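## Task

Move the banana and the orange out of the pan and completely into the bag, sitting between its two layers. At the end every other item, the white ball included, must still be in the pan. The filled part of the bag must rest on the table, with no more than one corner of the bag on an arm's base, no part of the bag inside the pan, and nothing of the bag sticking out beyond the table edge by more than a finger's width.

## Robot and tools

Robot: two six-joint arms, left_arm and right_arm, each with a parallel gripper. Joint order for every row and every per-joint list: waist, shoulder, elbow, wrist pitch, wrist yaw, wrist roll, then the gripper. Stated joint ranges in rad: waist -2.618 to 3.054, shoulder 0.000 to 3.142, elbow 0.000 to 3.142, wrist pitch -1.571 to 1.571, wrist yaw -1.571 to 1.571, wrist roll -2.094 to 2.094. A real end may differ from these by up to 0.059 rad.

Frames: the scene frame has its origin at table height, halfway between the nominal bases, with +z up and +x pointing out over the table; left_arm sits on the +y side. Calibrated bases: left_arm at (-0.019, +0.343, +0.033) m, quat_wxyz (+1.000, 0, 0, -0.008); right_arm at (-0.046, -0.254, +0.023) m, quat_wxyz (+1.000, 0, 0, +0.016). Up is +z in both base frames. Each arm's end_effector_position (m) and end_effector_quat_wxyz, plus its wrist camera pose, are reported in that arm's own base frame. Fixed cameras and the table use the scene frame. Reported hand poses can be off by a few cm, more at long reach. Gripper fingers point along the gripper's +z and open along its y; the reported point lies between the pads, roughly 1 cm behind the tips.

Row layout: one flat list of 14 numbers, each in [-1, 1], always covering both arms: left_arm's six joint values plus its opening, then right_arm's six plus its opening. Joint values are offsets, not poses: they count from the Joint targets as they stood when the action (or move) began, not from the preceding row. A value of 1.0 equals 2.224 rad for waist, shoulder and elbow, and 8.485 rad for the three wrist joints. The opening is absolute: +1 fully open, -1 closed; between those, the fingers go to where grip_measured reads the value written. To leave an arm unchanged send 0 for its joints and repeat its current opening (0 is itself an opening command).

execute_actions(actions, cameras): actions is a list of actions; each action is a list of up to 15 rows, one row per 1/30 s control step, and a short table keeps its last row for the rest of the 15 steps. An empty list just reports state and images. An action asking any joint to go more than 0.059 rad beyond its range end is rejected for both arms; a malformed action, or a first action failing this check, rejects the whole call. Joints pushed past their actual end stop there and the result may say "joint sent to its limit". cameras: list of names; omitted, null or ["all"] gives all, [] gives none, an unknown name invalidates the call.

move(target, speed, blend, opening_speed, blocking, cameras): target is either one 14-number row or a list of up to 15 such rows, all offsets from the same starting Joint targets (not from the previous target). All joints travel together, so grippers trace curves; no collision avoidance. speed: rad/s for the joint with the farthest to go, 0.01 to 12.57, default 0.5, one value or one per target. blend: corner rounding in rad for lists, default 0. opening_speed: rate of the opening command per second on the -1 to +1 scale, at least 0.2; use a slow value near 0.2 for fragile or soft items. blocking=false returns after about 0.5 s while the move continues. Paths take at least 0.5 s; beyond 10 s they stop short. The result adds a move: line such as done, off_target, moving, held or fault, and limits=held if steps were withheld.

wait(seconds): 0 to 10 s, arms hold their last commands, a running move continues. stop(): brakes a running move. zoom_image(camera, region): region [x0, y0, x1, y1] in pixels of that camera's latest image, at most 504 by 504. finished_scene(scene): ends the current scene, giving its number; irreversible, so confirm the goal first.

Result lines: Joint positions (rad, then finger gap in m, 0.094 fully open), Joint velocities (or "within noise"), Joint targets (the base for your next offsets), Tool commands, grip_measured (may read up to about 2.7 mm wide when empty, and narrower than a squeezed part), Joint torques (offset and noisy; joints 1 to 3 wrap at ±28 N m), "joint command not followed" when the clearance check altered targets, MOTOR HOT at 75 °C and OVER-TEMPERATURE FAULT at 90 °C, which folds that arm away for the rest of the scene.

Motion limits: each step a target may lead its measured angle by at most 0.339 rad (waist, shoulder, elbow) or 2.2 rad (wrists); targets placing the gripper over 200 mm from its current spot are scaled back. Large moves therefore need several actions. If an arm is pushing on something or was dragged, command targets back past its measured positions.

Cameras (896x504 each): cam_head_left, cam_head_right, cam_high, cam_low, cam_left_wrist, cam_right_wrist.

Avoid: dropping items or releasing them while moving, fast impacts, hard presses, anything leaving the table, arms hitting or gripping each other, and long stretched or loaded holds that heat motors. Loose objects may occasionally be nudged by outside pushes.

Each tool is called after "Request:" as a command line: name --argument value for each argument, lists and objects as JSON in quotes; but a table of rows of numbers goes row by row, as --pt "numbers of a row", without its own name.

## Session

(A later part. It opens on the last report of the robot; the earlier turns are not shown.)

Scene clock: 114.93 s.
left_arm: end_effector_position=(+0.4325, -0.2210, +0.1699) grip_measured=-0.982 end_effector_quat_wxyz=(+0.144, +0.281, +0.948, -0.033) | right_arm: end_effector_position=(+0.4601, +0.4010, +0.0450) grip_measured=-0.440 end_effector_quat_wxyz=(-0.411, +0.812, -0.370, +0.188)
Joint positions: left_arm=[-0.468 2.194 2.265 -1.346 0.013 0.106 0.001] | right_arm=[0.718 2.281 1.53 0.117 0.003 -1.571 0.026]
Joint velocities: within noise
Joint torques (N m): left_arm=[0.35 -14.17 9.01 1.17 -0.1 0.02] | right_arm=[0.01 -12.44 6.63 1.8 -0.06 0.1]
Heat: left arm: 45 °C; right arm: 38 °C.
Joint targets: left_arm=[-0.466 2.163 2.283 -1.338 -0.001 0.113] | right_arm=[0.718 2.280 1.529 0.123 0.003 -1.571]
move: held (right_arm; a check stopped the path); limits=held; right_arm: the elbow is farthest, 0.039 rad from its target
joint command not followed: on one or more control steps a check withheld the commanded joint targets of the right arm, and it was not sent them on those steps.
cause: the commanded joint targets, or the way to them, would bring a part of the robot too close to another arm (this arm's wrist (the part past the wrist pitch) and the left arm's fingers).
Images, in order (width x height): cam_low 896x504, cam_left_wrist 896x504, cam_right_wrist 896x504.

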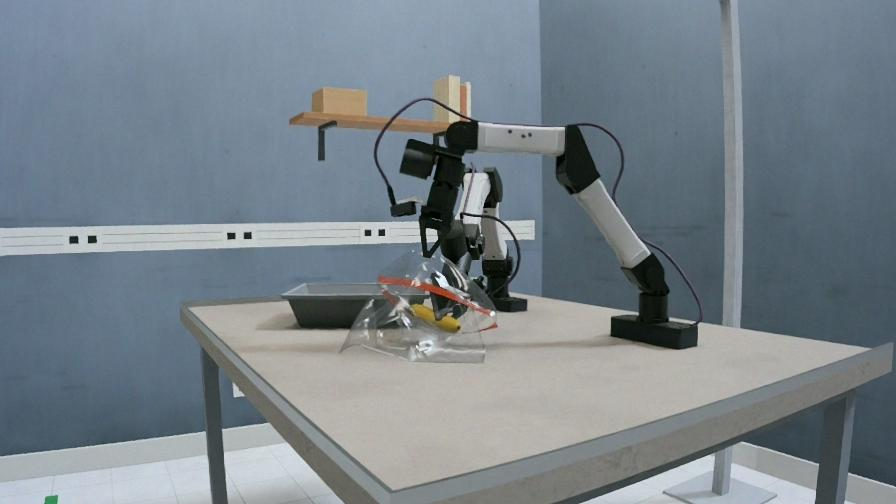

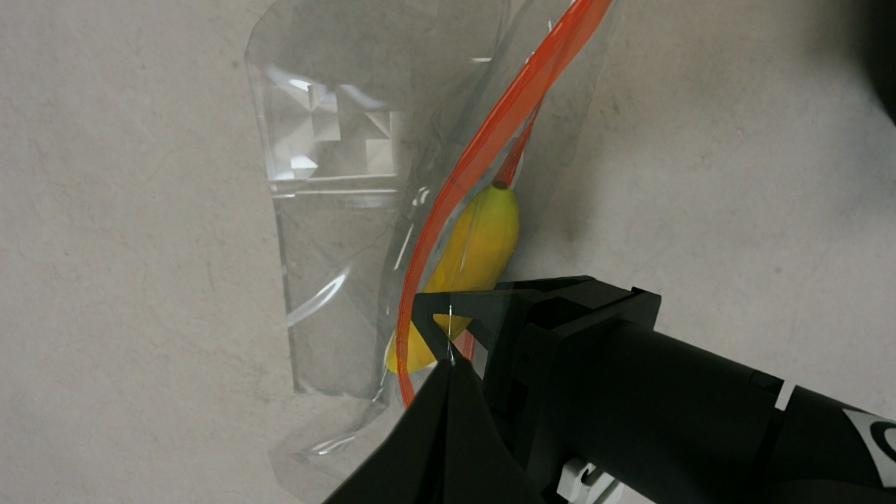

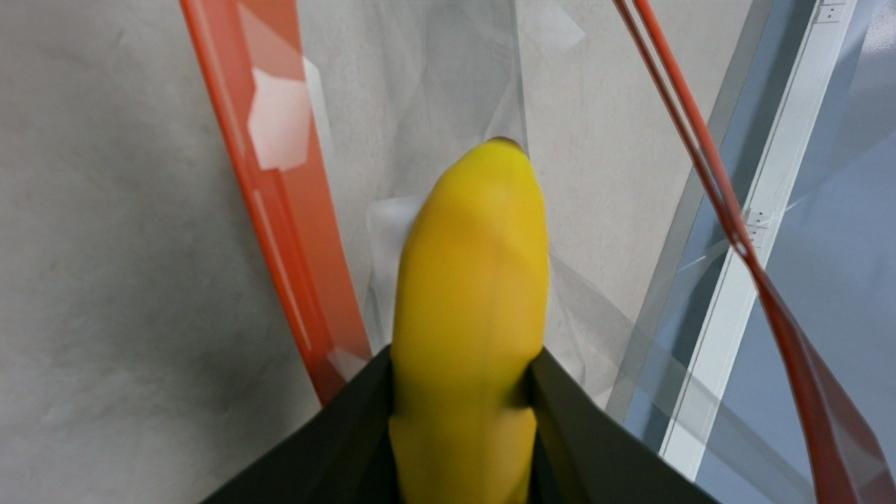

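Request:
move --target '[0.0225,-0.022,0,0,0,0,-1,0,0,0,0,0,0,-0.55]' --speed 0.15 --cameras '[]'

Request:
move --target '[0,0,0,0,0,0,-1,0.0076,0.0616,0.1039,-0.0091,0,0,-0.55]' --speed 0.15 --cameras '["cam_low","cam_left_wrist","cam_right_wrist"]'

Scene clock: 116.23 s.
left_arm: end_effector_position=(+0.4401, -0.1978, +0.1923) grip_measured=-0.982 end_effector_quat_wxyz=(+0.168, +0.256, +0.951, -0.033) | right_arm: end_effector_position=(+0.4600, +0.4009, +0.0448) grip_measured=-0.440 end_effector_quat_wxyz=(-0.410, +0.812, -0.370, +0.188)
Joint positions: left_arm=[-0.418 2.145 2.265 -1.346 0.012 0.106 0.001] | right_arm=[0.718 2.281 1.53 0.117 0.003 -1.571 0.026]
Joint velocities: within noise
Joint torques (N m): left_arm=[0.31 -13.67 9.01 1.28 -0.1 0.03] | right_arm=[0.03 -12.45 6.61 1.75 -0.06 0.1]
Heat: left arm: 45 °C; right arm: 39 °C.
Joint targets: left_arm=[-0.416 2.114 2.283 -1.338 0.000 0.113] | right_arm=[0.718 2.280 1.529 0.122 0.003 -1.571]
move: done
No camera images: "cameras" was empty.

Scene clock: 118.23 s.
left_arm: end_effector_position=(+0.4401, -0.1978, +0.1923) grip_measured=-0.982 end_effector_quat_wxyz=(+0.168, +0.256, +0.951, -0.033) | right_arm: end_effector_position=(+0.4803, +0.4268, +0.0412) grip_measured=-0.440 end_effector_quat_wxyz=(-0.413, +0.813, -0.365, +0.187)
Joint positions: left_arm=[-0.418 2.145 2.265 -1.346 0.012 0.106 0.001] | right_arm=[0.727 2.401 1.729 0.04 0.003 -1.571 0.026]
Joint velocities: within noise
Joint torques (N m): left_arm=[0.35 -13.76 8.98 1.27 -0.11 0.02] | right_arm=[0.87 -11.93 9.81 1.71 -0.06 0.1]
Heat: left arm: 46 °C; right arm: 39 °C.
Joint targets: left_arm=[-0.416 2.114 2.283 -1.338 0.000 0.113] | right_arm=[0.735 2.417 1.760 0.045 0.003 -1.571]
move: done
Images, in order (width x height): cam_low 896x504, cam_left_wrist 896x504, cam_right_wrist 896x504.

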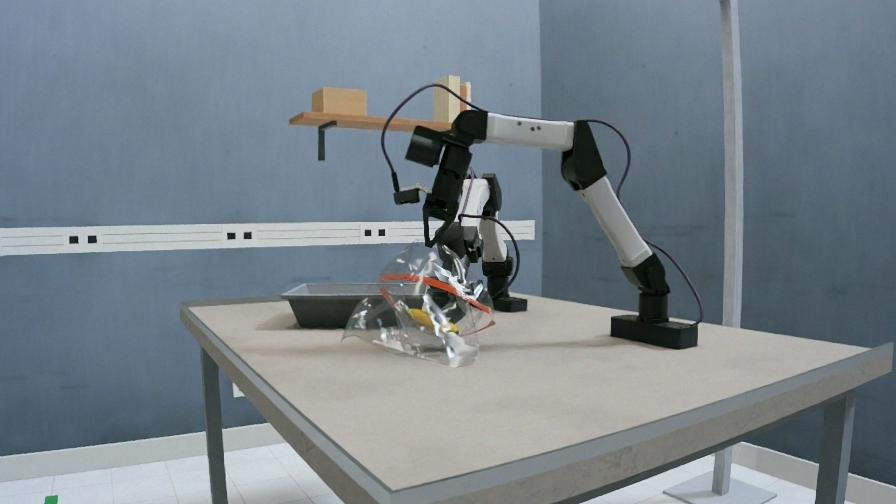

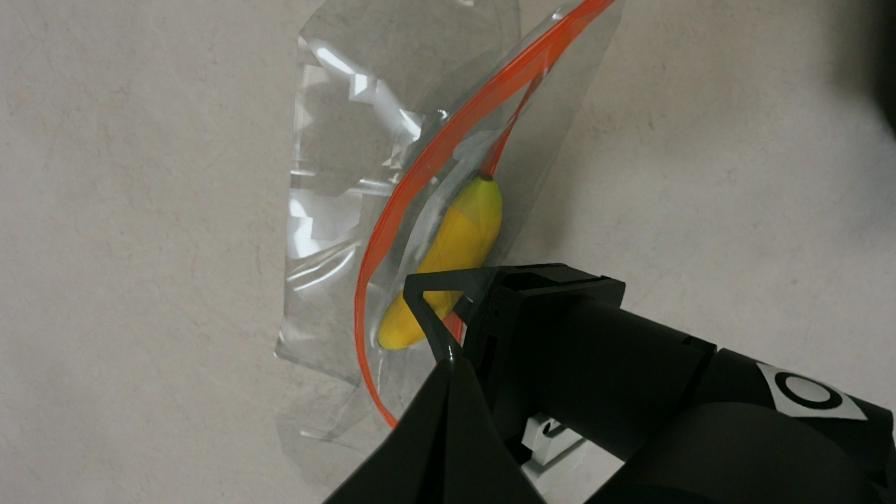

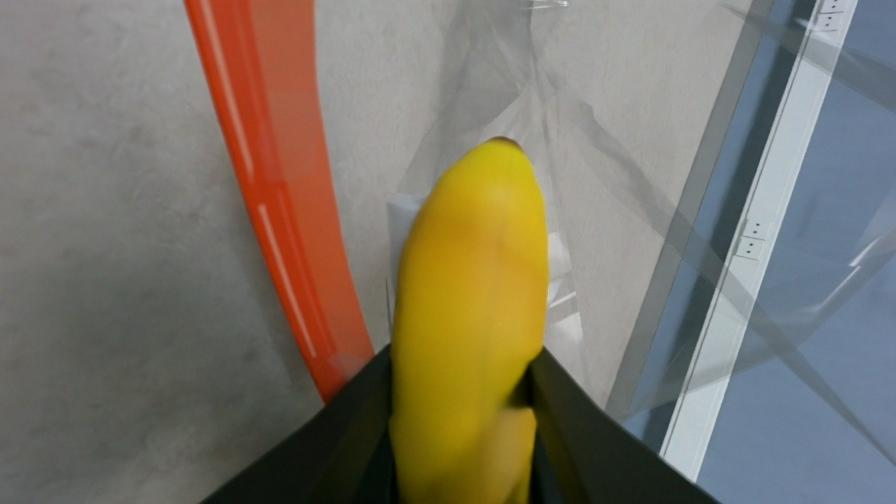

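Request:
move --pt "0 0 0 0 0 0 -1 0 -0.022 0 0 0 0 -0.55" --pt "0 0 0 0 0 0 -1 0.0112 0.0232 0.0805 -0.0149 0 0 -0.55" --speed 0.2 --cameras '["cam_low","cam_left_wrist","cam_right_wrist"]'

Scene clock: 119.20 s.
left_arm: end_effector_position=(+0.4401, -0.1978, +0.1923) grip_measured=-0.982 end_effector_quat_wxyz=(+0.168, +0.256, +0.951, -0.033) | right_arm: end_effector_position=(+0.4797, +0.4262, +0.0401) grip_measured=-0.440 end_effector_quat_wxyz=(-0.410, +0.814, -0.366, +0.186)
Joint positions: left_arm=[-0.418 2.145 2.265 -1.346 0.012 0.106 0.001] | right_arm=[0.727 2.401 1.729 0.035 0.003 -1.571 0.026]
Joint velocities: within noise
Joint torques (N m): left_arm=[0.36 -13.78 8.98 1.27 -0.1 0.02] | right_arm=[0.01 -13.33 6.93 1.74 -0.07 0.1]
Heat: left arm: 47 °C; right arm: 40 °C.
Joint targets: left_arm=[-0.416 2.114 2.283 -1.338 0.000 0.113] | right_arm=[0.727 2.401 1.729 0.040 0.003 -1.571]
move: held (right_arm; a check stopped the path); path passed 0 of 2 targets; limits=held; right_arm: the elbow is farthest, 0.210 rad from its target
joint command not followed: on one or more control steps a check withheld the commanded joint targets of the right arm, and it was not sent them on those steps.
cause: the commanded joint targets, or the way to them, would bring a part of the robot too close to another arm (this arm's wrist (the part past the wrist pitch) and the left arm's fingers).
Images, in order (width x height): cam_low 896x504, cam_left_wrist 896x504, cam_right_wrist 896x504.

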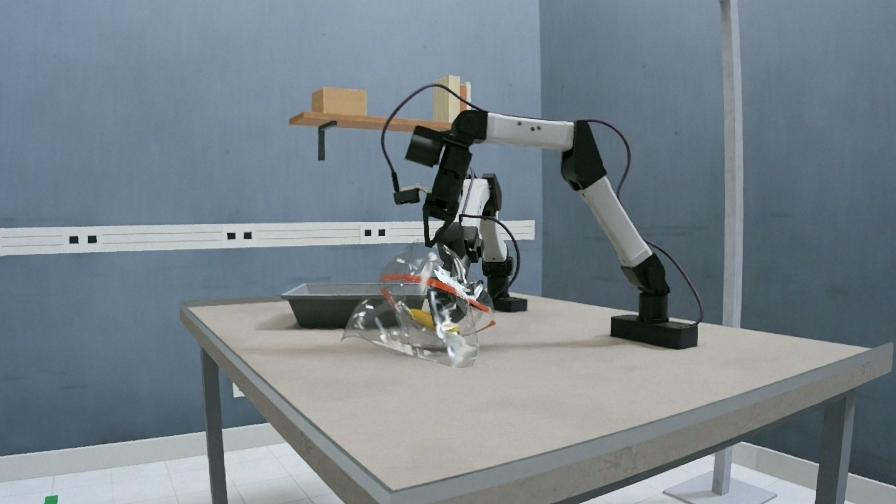

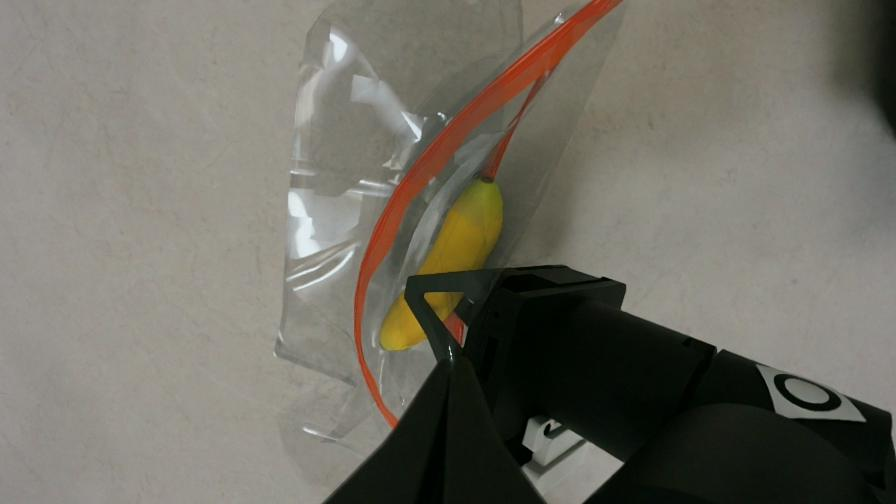

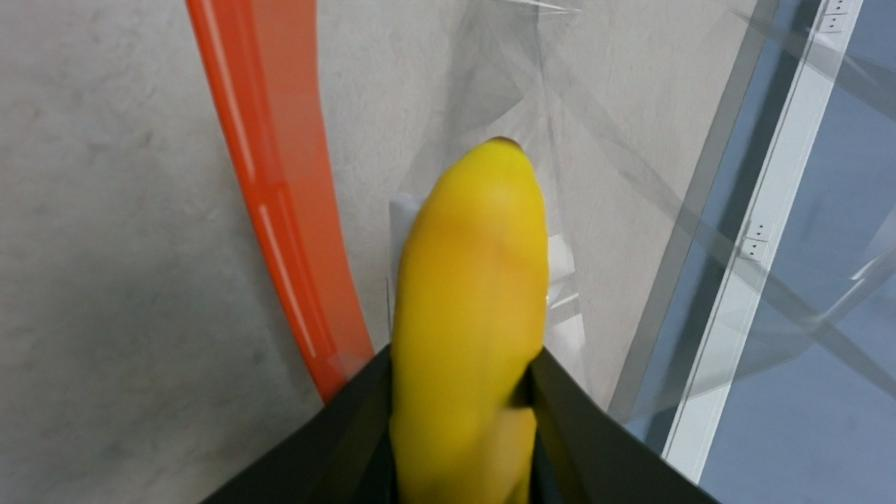

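Request:
move --target '[0.018,-0.018,0,0,0,0,-1,0,0,0,0,0,0,-0.55]' --speed 0.15 --cameras '[]'

Request:
move --pt "0 0 0 0 0 0 -1 0 -0.014 0 0 0 0 -0.55" --pt "0 0 0 0 0 0 -1 0.0148 0.0304 0.0945 -0.0143 0 0 -0.55" --speed 0.2 --cameras '["cam_low","cam_left_wrist","cam_right_wrist"]'

Scene clock: 120.40 s.
left_arm: end_effector_position=(+0.4443, -0.1791, +0.2104) grip_measured=-0.982 end_effector_quat_wxyz=(+0.188, +0.237, +0.953, -0.032) | right_arm: end_effector_position=(+0.4797, +0.4262, +0.0401) grip_measured=-0.440 end_effector_quat_wxyz=(-0.410, +0.814, -0.366, +0.186)
Joint positions: left_arm=[-0.379 2.106 2.265 -1.346 0.012 0.106 0.001] | right_arm=[0.727 2.401 1.729 0.035 0.003 -1.571 0.026]
Joint velocities: within noise
Joint torques (N m): left_arm=[0.4 -13.63 8.98 1.35 -0.1 0.01] | right_arm=[0.03 -13.34 6.94 1.75 -0.07 0.11]
Heat: left arm: 47 °C; right arm: 40 °C.
Joint targets: left_arm=[-0.376 2.074 2.283 -1.338 0.000 0.113] | right_arm=[0.727 2.401 1.729 0.040 0.003 -1.571]
move: done
No camera images: "cameras" was empty.

Scene clock: 121.97 s.
left_arm: end_effector_position=(+0.4443, -0.1791, +0.2104) grip_measured=-0.982 end_effector_quat_wxyz=(+0.188, +0.237, +0.953, -0.032) | right_arm: end_effector_position=(+0.4844, +0.4506, +0.0609) grip_measured=-0.440 end_effector_quat_wxyz=(-0.417, +0.816, -0.356, +0.183)
Joint positions: left_arm=[-0.379 2.106 2.265 -1.346 0.012 0.106 0.001] | right_arm=[0.75 2.445 1.89 -0.071 0.003 -1.571 0.026]
Joint velocities: within noise
Joint torques (N m): left_arm=[0.42 -13.49 8.95 1.35 -0.1 0.03] | right_arm=[-0.06 -13.9 7.04 1.73 -0.07 0.11]
Heat: left arm: 48 °C; right arm: 41 °C.
Joint targets: left_arm=[-0.376 2.074 2.283 -1.338 0.000 0.113] | right_arm=[0.750 2.444 1.888 -0.066 0.003 -1.571]
move: held (right_arm; a check stopped the path); path passed 1 of 2 targets; limits=held; right_arm: the elbow is farthest, 0.049 rad from its target
joint command not followed: on one or more control steps a check withheld the commanded joint targets of the right arm, and it was not sent them on those steps.
cause: the commanded joint targets, or the way to them, would bring a part of the robot too close to another arm (this arm's wrist (the part past the wrist pitch) and the left arm's fingers).
Images, in order (width x height): cam_low 896x504, cam_left_wrist 896x504, cam_right_wrist 896x504.

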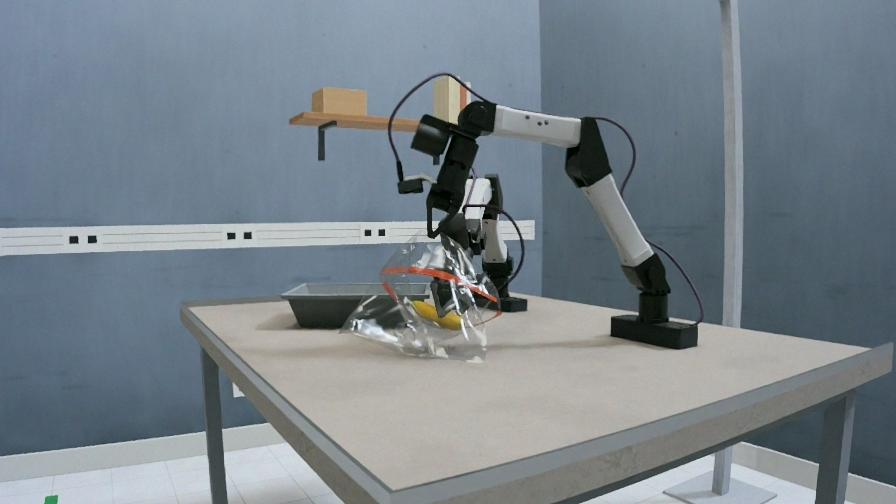

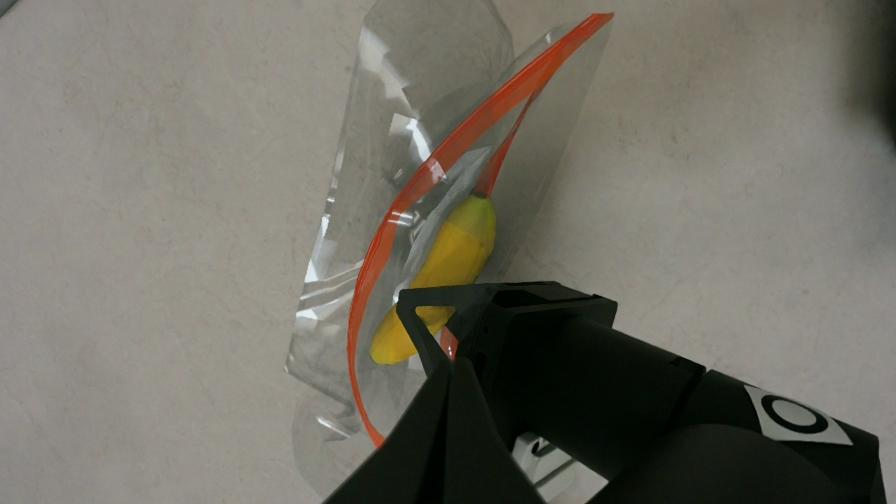

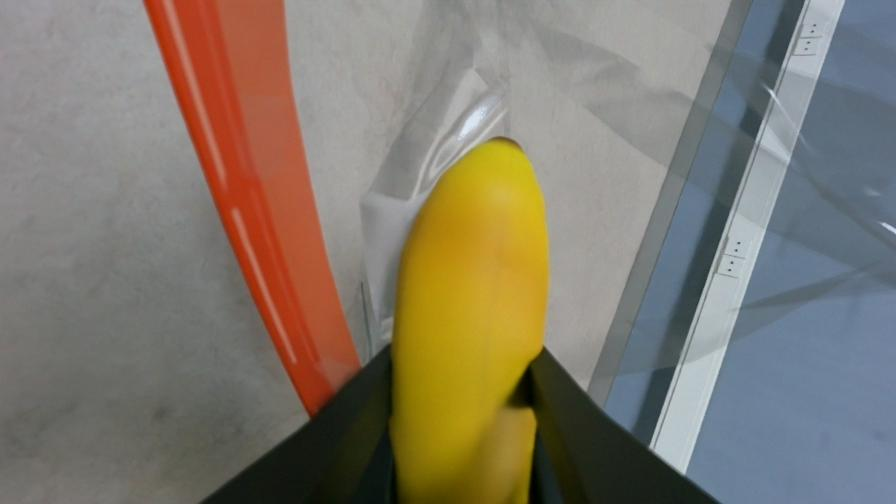

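Request:
move --pt "0.05 0 0 0 0 0 -1 0 0 0 0 0 0 -0.55" --pt "0.05 0.054 0 0 0 0 -1 0 0 0 0 0 0 -0.55" --speed 0.2 --cameras '["cam_low","cam_left_wrist","cam_right_wrist"]'

Scene clock: 123.87 s.
left_arm: end_effector_position=(+0.4678, -0.1294, +0.1753) grip_measured=-0.982 end_effector_quat_wxyz=(+0.152, +0.183, +0.971, -0.018) | right_arm: end_effector_position=(+0.4843, +0.4506, +0.0607) grip_measured=-0.440 end_effector_quat_wxyz=(-0.416, +0.817, -0.356, +0.183)
Joint positions: left_arm=[-0.266 2.182 2.265 -1.345 0.012 0.106 0.001] | right_arm=[0.75 2.445 1.89 -0.072 0.003 -1.571 0.026]
Joint velocities: within noise
Joint torques (N m): left_arm=[0.29 -10.71 9.03 1.19 -0.09 0.03] | right_arm=[-0.02 -13.89 7.04 1.76 -0.06 0.1]
Heat: left arm: 48 °C; right arm: 42 °C.
Joint targets: left_arm=[-0.265 2.194 2.283 -1.337 0.000 0.113] | right_arm=[0.750 2.444 1.888 -0.067 0.003 -1.571]
move: done
Images, in order (width x height): cam_low 896x504, cam_left_wrist 896x504, cam_right_wrist 896x504.

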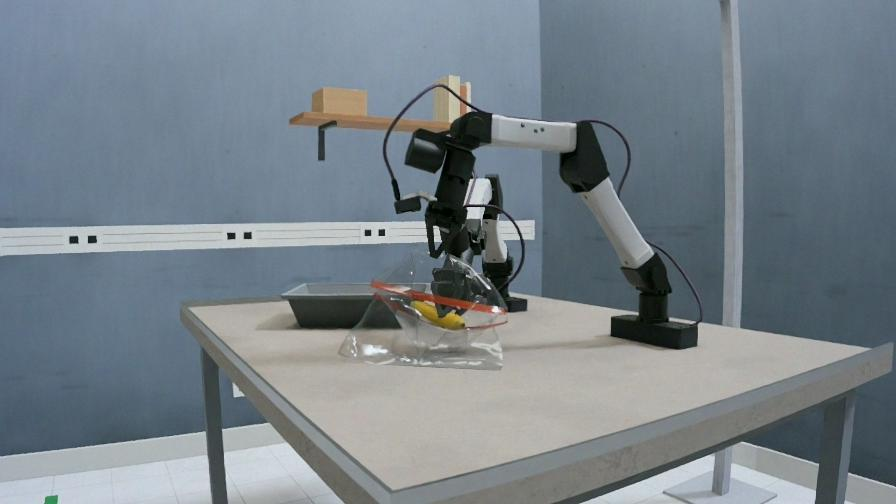

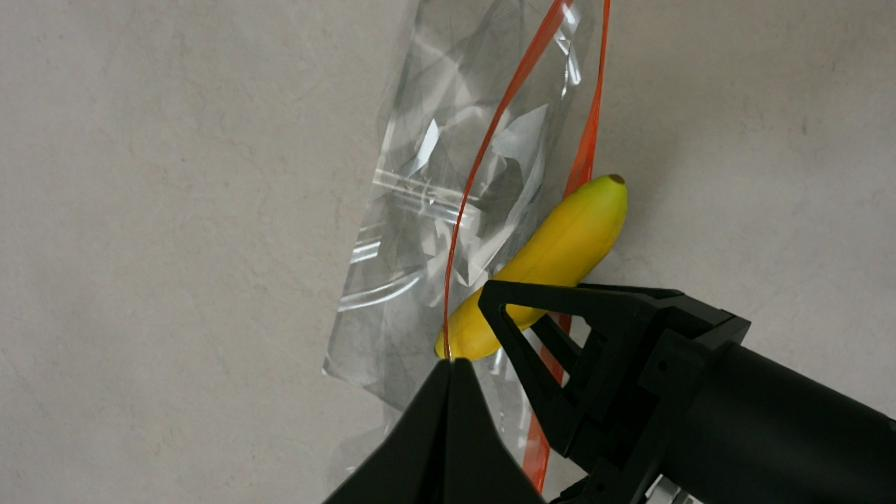

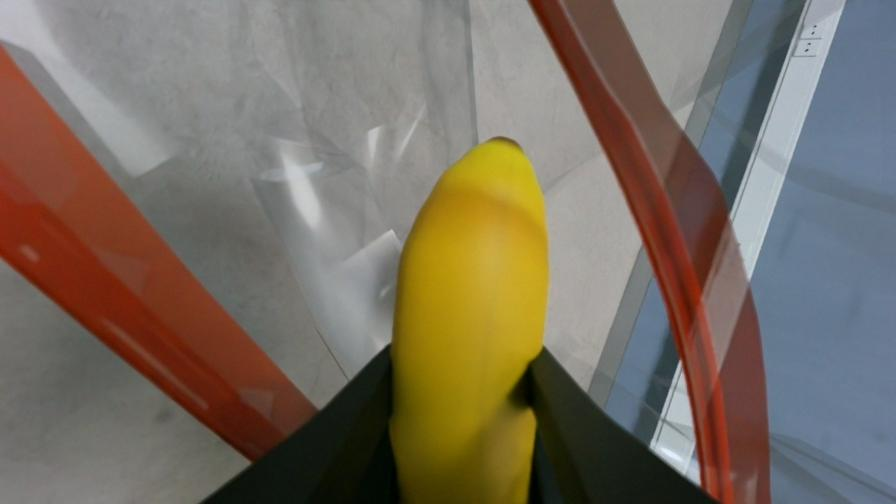

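Request:
move --target '[0,0,0,0,0,0,-1,0.0045,0.083,0.0768,0.003,0,0,-0.55]' --speed 0.2 --cameras '["cam_low","cam_left_wrist","cam_right_wrist"]'

Scene clock: 125.57 s.
left_arm: end_effector_position=(+0.4678, -0.1294, +0.1753) grip_measured=-0.982 end_effector_quat_wxyz=(+0.152, +0.183, +0.971, -0.018) | right_arm: end_effector_position=(+0.4987, +0.4640, +0.0117) grip_measured=-0.440 end_effector_quat_wxyz=(-0.407, +0.821, -0.358, +0.179)
Joint positions: left_arm=[-0.266 2.182 2.265 -1.345 0.012 0.106 0.001] | right_arm=[0.75 2.614 2.027 -0.062 0.003 -1.571 0.026]
Joint velocities: within noise
Joint torques (N m): left_arm=[0.24 -10.74 9.01 1.17 -0.1 0.03] | right_arm=[0.96 -13.37 10.18 1.88 -0.07 0.1]
Heat: left arm: 47 °C; right arm: 43 °C.
Joint targets: left_arm=[-0.265 2.194 2.283 -1.337 0.000 0.113] | right_arm=[0.760 2.629 2.059 -0.041 0.003 -1.571]
move: done
Images, in order (width x height): cam_low 896x504, cam_left_wrist 896x504, cam_right_wrist 896x504.

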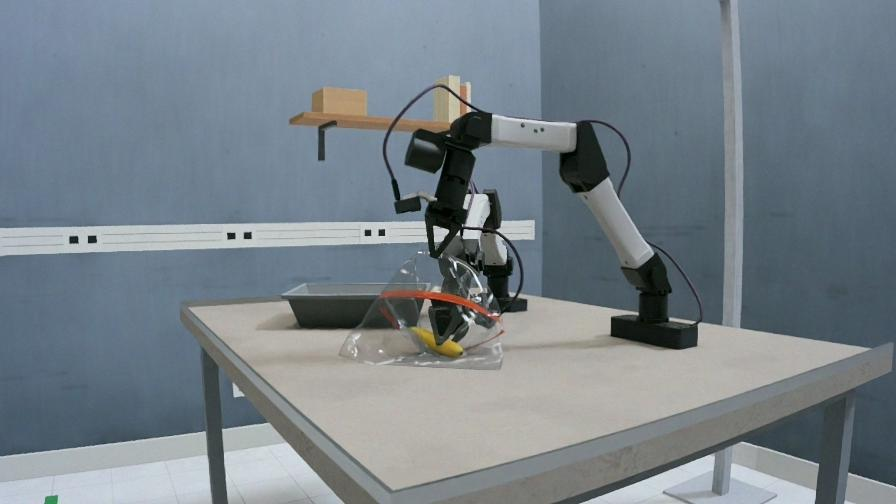

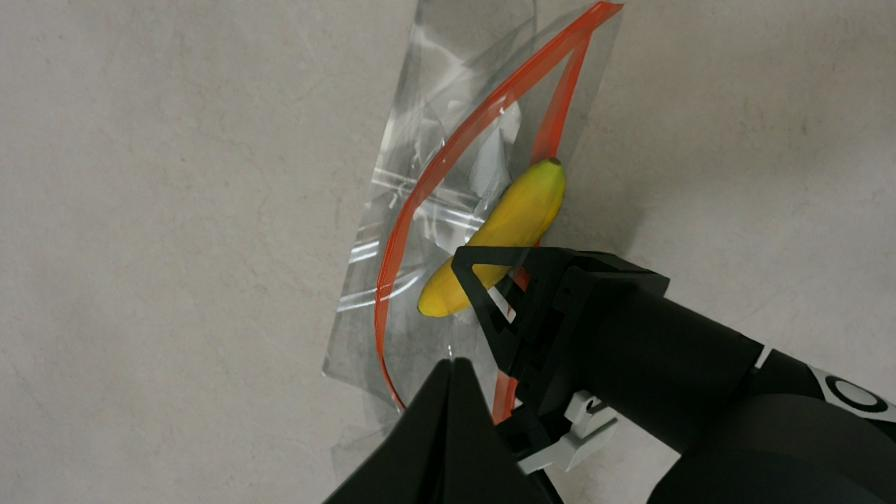

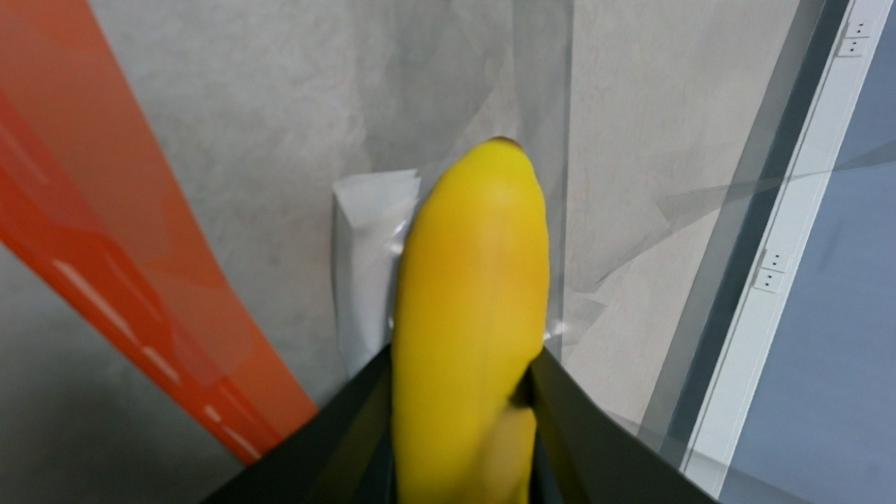

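Request:
move --target '[0,0,0,0,0,0,-1,0.0,0.009,0.0,0.00,0,0,-0.55]' --speed 0.15 --cameras '[]'

Request:
move --target '[0,0,0,0,0,0,-1,0,0,0,0,0,0,-0.1]' --opening_speed 0.35 --cameras '["cam_low","cam_left_wrist","cam_right_wrist"]'

Scene clock: 126.60 s.
left_arm: end_effector_position=(+0.4678, -0.1294, +0.1753) grip_measured=-0.982 end_effector_quat_wxyz=(+0.152, +0.183, +0.971, -0.018) | right_arm: end_effector_position=(+0.5003, +0.4655, +0.0097) grip_measured=-0.440 end_effector_quat_wxyz=(-0.410, +0.820, -0.357, +0.180)
Joint positions: left_arm=[-0.266 2.182 2.265 -1.345 0.012 0.106 0.001] | right_arm=[0.75 2.625 2.033 -0.049 0.003 -1.571 0.026]
Joint velocities: within noise
Joint torques (N m): left_arm=[0.28 -10.73 8.99 1.18 -0.1 0.02] | right_arm=[0.98 -12.56 9.55 1.76 -0.07 0.11]
Heat: left arm: 47 °C; right arm: 43 °C.
Joint targets: left_arm=[-0.265 2.194 2.283 -1.337 0.000 0.113] | right_arm=[0.760 2.649 2.059 -0.041 0.003 -1.571]
move: done
No camera images: "cameras" was empty.

Scene clock: 128.10 s.
left_arm: end_effector_position=(+0.4678, -0.1294, +0.1753) grip_measured=-0.982 end_effector_quat_wxyz=(+0.152, +0.183, +0.971, -0.018) | right_arm: end_effector_position=(+0.5028, +0.4678, +0.0149) grip_measured=-0.102 end_effector_quat_wxyz=(-0.419, +0.815, -0.355, +0.184)
Joint positions: left_arm=[-0.266 2.182 2.265 -1.345 0.012 0.106 0.001] | right_arm=[0.75 2.625 2.038 -0.034 0.003 -1.571 0.042]
Joint velocities: within noise
Joint torques (N m): left_arm=[0.25 -10.76 9.02 1.19 -0.09 0.02] | right_arm=[0.96 -12.67 9.13 1.63 -0.07 0.11]
Heat: left arm: 46 °C; right arm: 44 °C.
Joint targets: left_arm=[-0.265 2.194 2.283 -1.337 0.000 0.113] | right_arm=[0.760 2.649 2.059 -0.041 0.003 -1.571]
move: done
Images, in order (width x height): cam_low 896x504, cam_left_wrist 896x504, cam_right_wrist 896x504.

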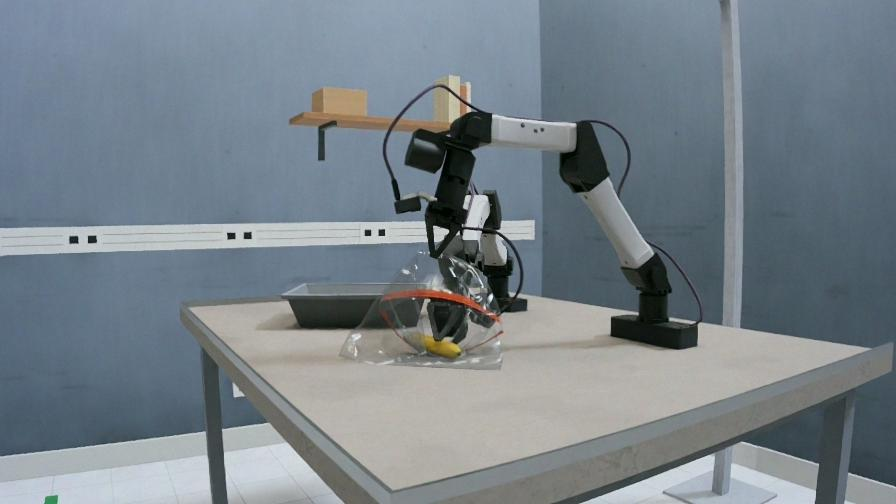

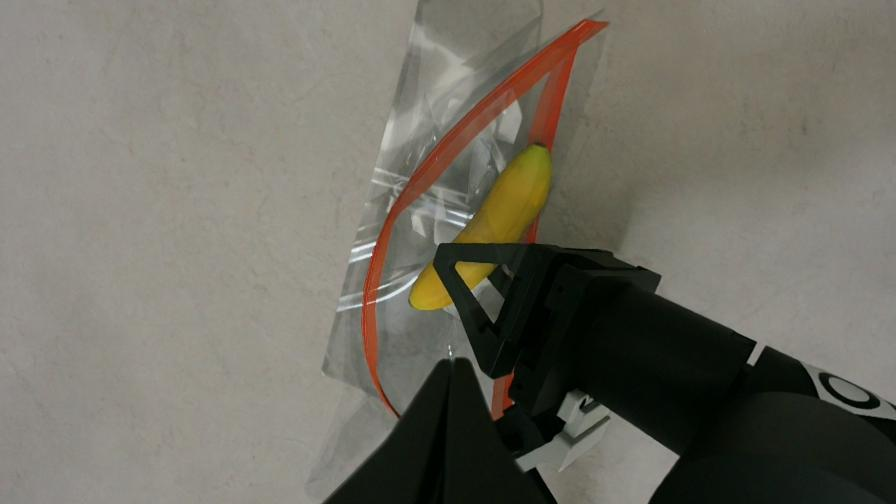

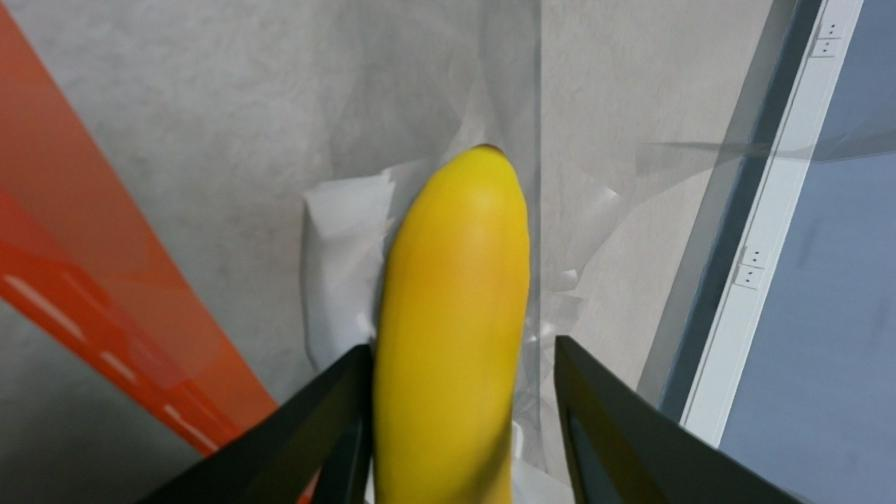

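Request:
move --target '[0,0,0,0,0,0,-1,0,-0.1782,-0.3232,0.0404,0,0,-0.1]' --speed 0.4 --cameras '["cam_low","cam_left_wrist","cam_right_wrist"]'

Scene clock: 130.63 s.
left_arm: end_effector_position=(+0.4678, -0.1294, +0.1753) grip_measured=-0.982 end_effector_quat_wxyz=(+0.152, +0.183, +0.971, -0.018) | right_arm: end_effector_position=(+0.4320, +0.4018, +0.0115) grip_measured=-0.102 end_effector_quat_wxyz=(-0.426, +0.812, -0.354, +0.187)
Joint positions: left_arm=[-0.266 2.182 2.265 -1.345 0.012 0.106 0.001] | right_arm=[0.75 2.289 1.354 0.331 0.003 -1.571 0.042]
Joint velocities: within noise
Joint torques (N m): left_arm=[0.27 -10.7 9.01 1.17 -0.1 0.01] | right_arm=[0.95 -15.08 4.78 1.41 -0.06 0.11]
Heat: left arm: 45 °C; right arm: 45 °C.
Joint targets: left_arm=[-0.265 2.194 2.283 -1.337 0.000 0.113] | right_arm=[0.760 2.252 1.340 0.302 0.003 -1.571]
move: off_target (right_arm); right_arm: the shoulder is farthest, 0.036 rad from its target
Images, in order (width x height): cam_low 896x504, cam_left_wrist 896x504, cam_right_wrist 896x504.

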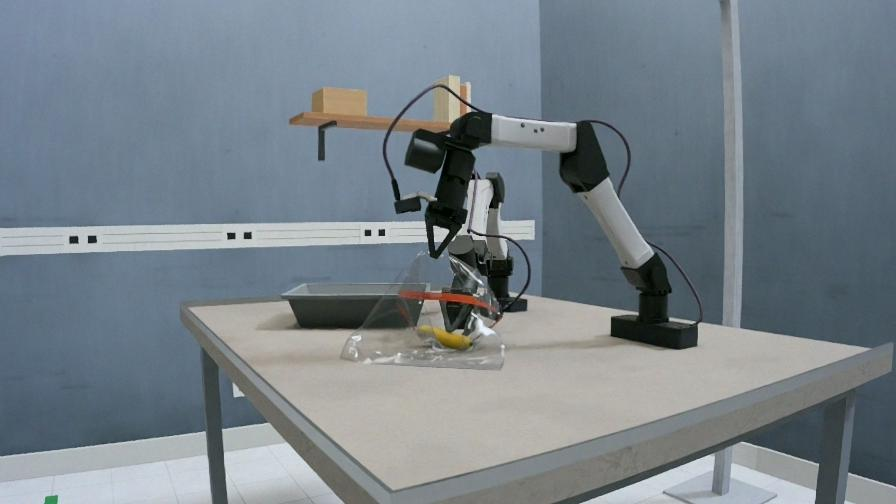

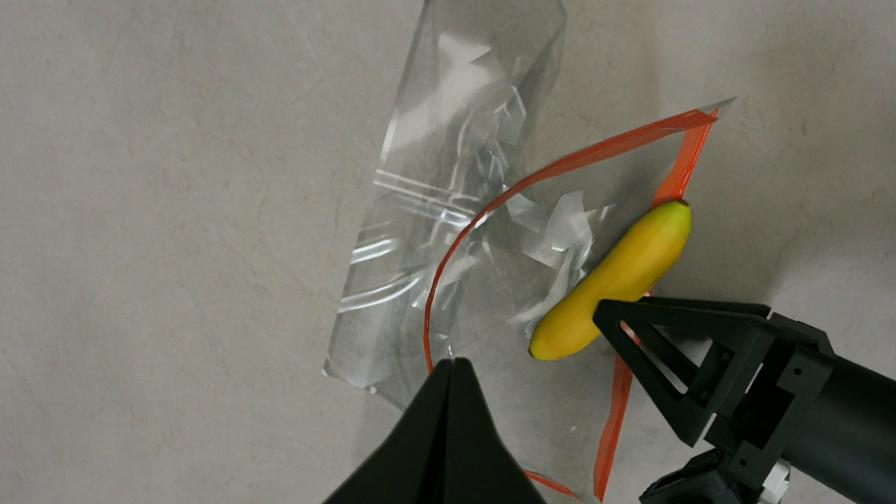

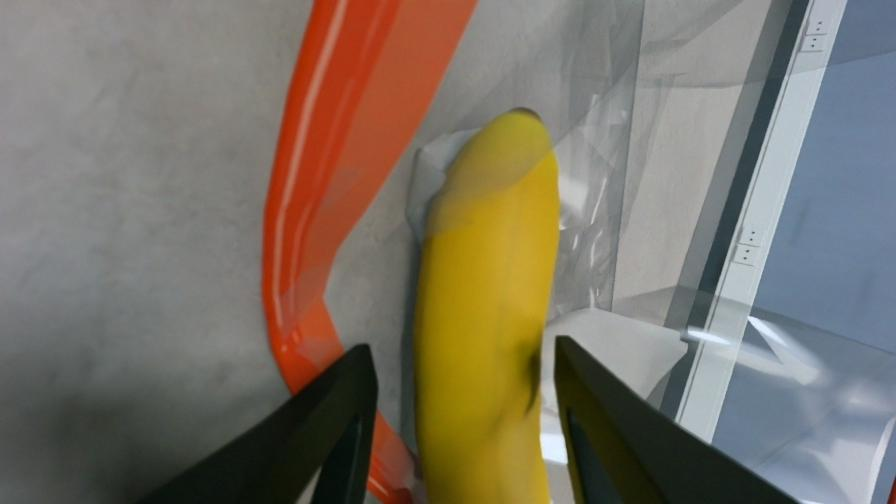

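Request:
move --target '[0,0,0,0,0,0,-1,0,0,0,0,0,0,0.3]' --opening_speed 0.5 --cameras '[]'

Request:
move --pt "0 0 0 0 0 0 -1 0 -0.005 0 -0.008 0 0 0.3" --pt "0 0 0 0 0 0 -1 0 -0.1 -0.13 0.0 0 0 0.3" --speed 0.3 --cameras '["cam_low","cam_left_wrist","cam_right_wrist"]'

Scene clock: 131.87 s.
left_arm: end_effector_position=(+0.4678, -0.1294, +0.1753) grip_measured=-0.982 end_effector_quat_wxyz=(+0.152, +0.183, +0.971, -0.018) | right_arm: end_effector_position=(+0.4345, +0.4041, +0.0189) grip_measured=+0.298 end_effector_quat_wxyz=(-0.437, +0.806, -0.351, +0.191)
Joint positions: left_arm=[-0.266 2.182 2.265 -1.345 0.012 0.106 0.001] | right_arm=[0.75 2.283 1.354 0.352 0.003 -1.571 0.061]
Joint velocities: within noise
Joint torques (N m): left_arm=[0.25 -10.76 8.98 1.19 -0.1 0.02] | right_arm=[0.96 -14.58 4.89 1.24 -0.06 0.11]
Heat: left arm: 45 °C; right arm: 45 °C.
Joint targets: left_arm=[-0.265 2.194 2.283 -1.337 0.000 0.113] | right_arm=[0.760 2.252 1.340 0.302 0.003 -1.571]
move: off_target (right_arm); right_arm: the wrist pitch is farthest, 0.050 rad from its target
No camera images: "cameras" was empty.

Scene clock: 133.47 s.
left_arm: end_effector_position=(+0.4678, -0.1294, +0.1753) grip_measured=-0.982 end_effector_quat_wxyz=(+0.152, +0.183, +0.971, -0.018) | right_arm: end_effector_position=(+0.3799, +0.3533, +0.0170) grip_measured=+0.298 end_effector_quat_wxyz=(-0.394, +0.828, -0.360, +0.173)
Joint positions: left_arm=[-0.266 2.182 2.265 -1.345 0.012 0.106 0.001] | right_arm=[0.75 2.065 1.063 0.321 0.003 -1.571 0.061]
Joint velocities: within noise
Joint torques (N m): left_arm=[0.25 -10.71 9.01 1.17 -0.1 0.02] | right_arm=[0.95 -13.05 4.72 1.42 -0.07 0.1]
Heat: left arm: 45 °C; right arm: 46 °C.
Joint targets: left_arm=[-0.265 2.194 2.283 -1.337 0.000 0.113] | right_arm=[0.760 2.030 1.051 0.302 0.003 -1.571]
move: off_target (right_arm); right_arm: the shoulder is farthest, 0.036 rad from its target
Images, in order (width x height): cam_low 896x504, cam_left_wrist 896x504, cam_right_wrist 896x504.

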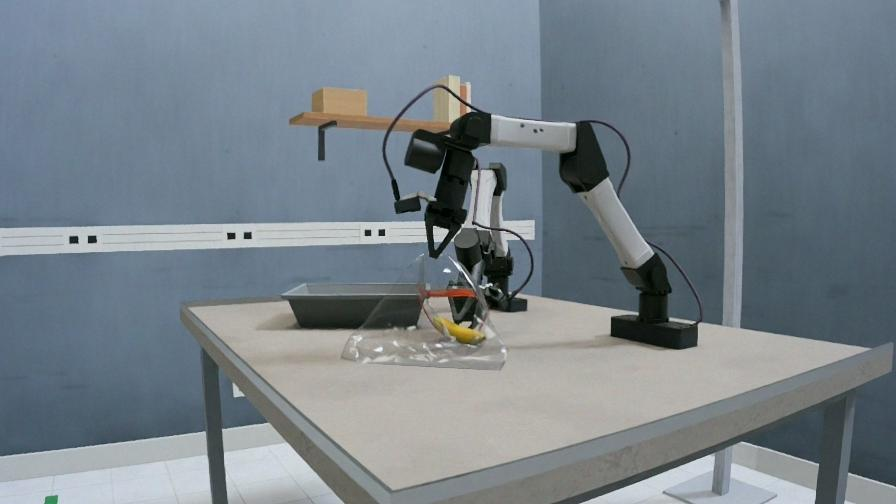

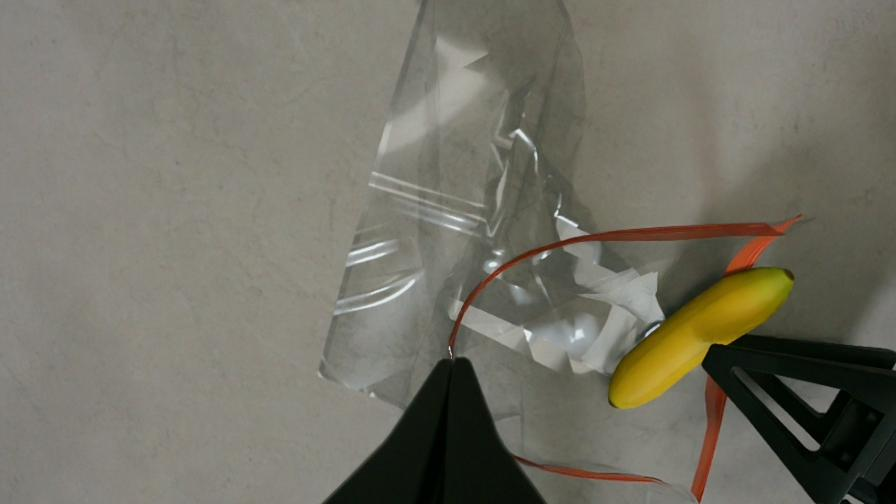

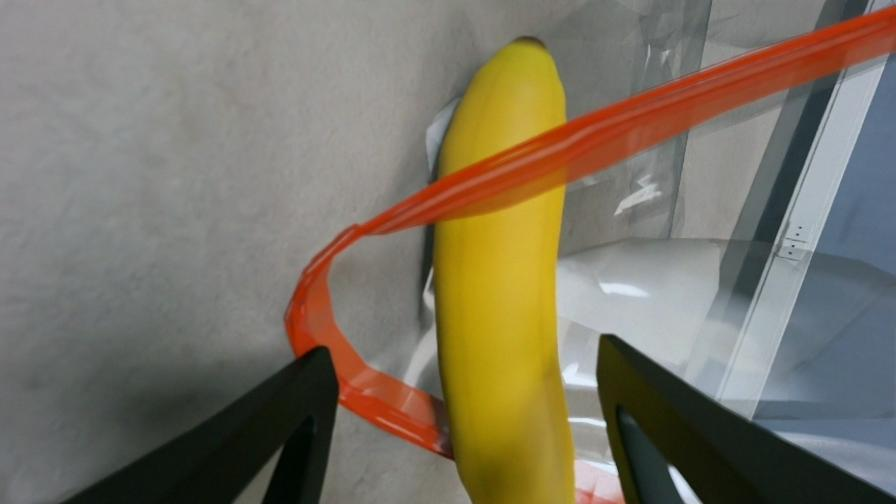

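Request:
move --pt "0 0 0 0 0 0 -1 0 -0.05 0 0.005 0 0 0.3" --pt "0 0 0 0 0 0 -1 0 -0.11 -0.12 0.0 0 0 0.3" --speed 0.3 --cameras '["cam_low","cam_left_wrist","cam_right_wrist"]'

Scene clock: 135.53 s.
left_arm: end_effector_position=(+0.4678, -0.1294, +0.1753) grip_measured=-0.982 end_effector_quat_wxyz=(+0.152, +0.183, +0.971, -0.018) | right_arm: end_effector_position=(+0.3247, +0.3019, +0.0214) grip_measured=+0.299 end_effector_quat_wxyz=(-0.368, +0.840, -0.366, +0.162)
Joint positions: left_arm=[-0.266 2.182 2.265 -1.345 0.012 0.106 0.001] | right_arm=[0.75 1.827 0.786 0.297 0.003 -1.571 0.061]
Joint velocities: within noise
Joint torques (N m): left_arm=[0.28 -10.74 9.03 1.18 -0.09 0.02] | right_arm=[0.95 -11.47 5.44 1.61 -0.07 0.1]
Heat: left arm: 44 °C; right arm: 46 °C.
Joint targets: left_arm=[-0.265 2.194 2.283 -1.337 0.000 0.113] | right_arm=[0.760 1.785 0.784 0.302 0.003 -1.571]
move: off_target (right_arm); right_arm: the shoulder is farthest, 0.041 rad from its target
Images, in order (width x height): cam_low 896x504, cam_left_wrist 896x504, cam_right_wrist 896x504.

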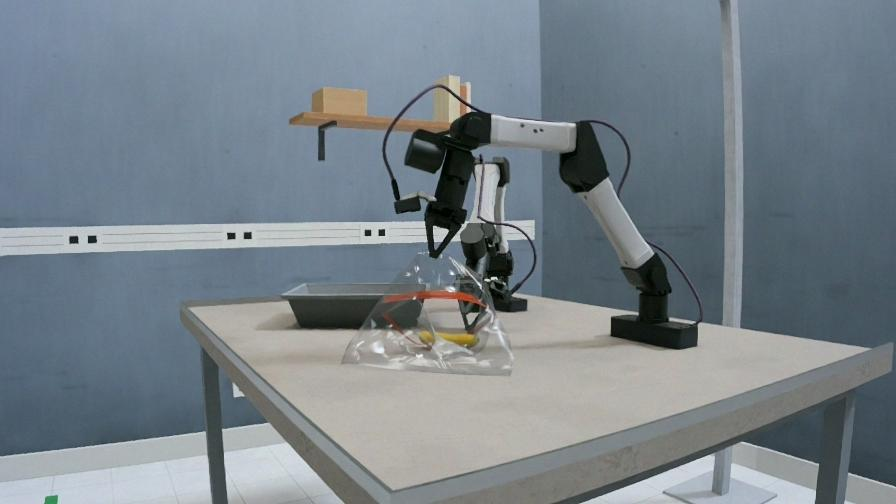

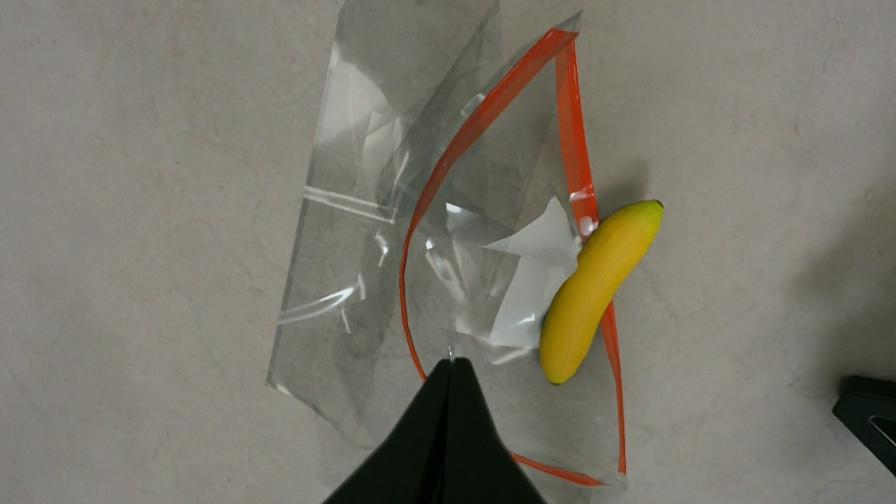

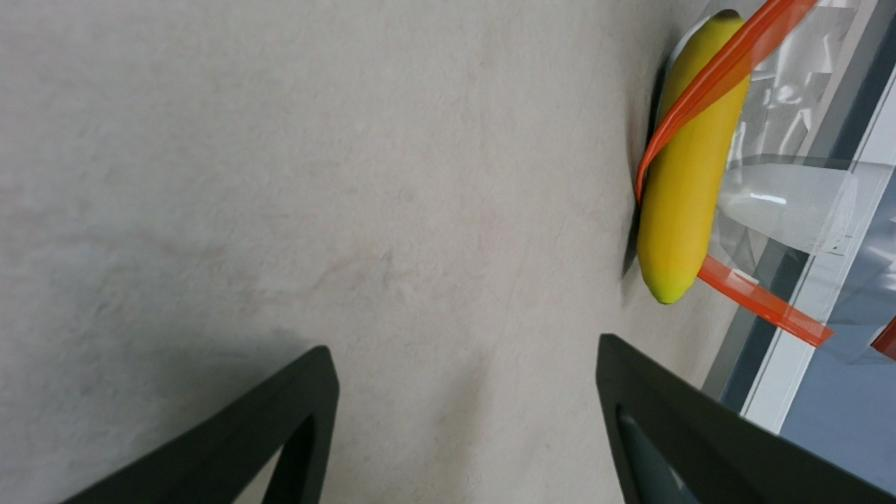

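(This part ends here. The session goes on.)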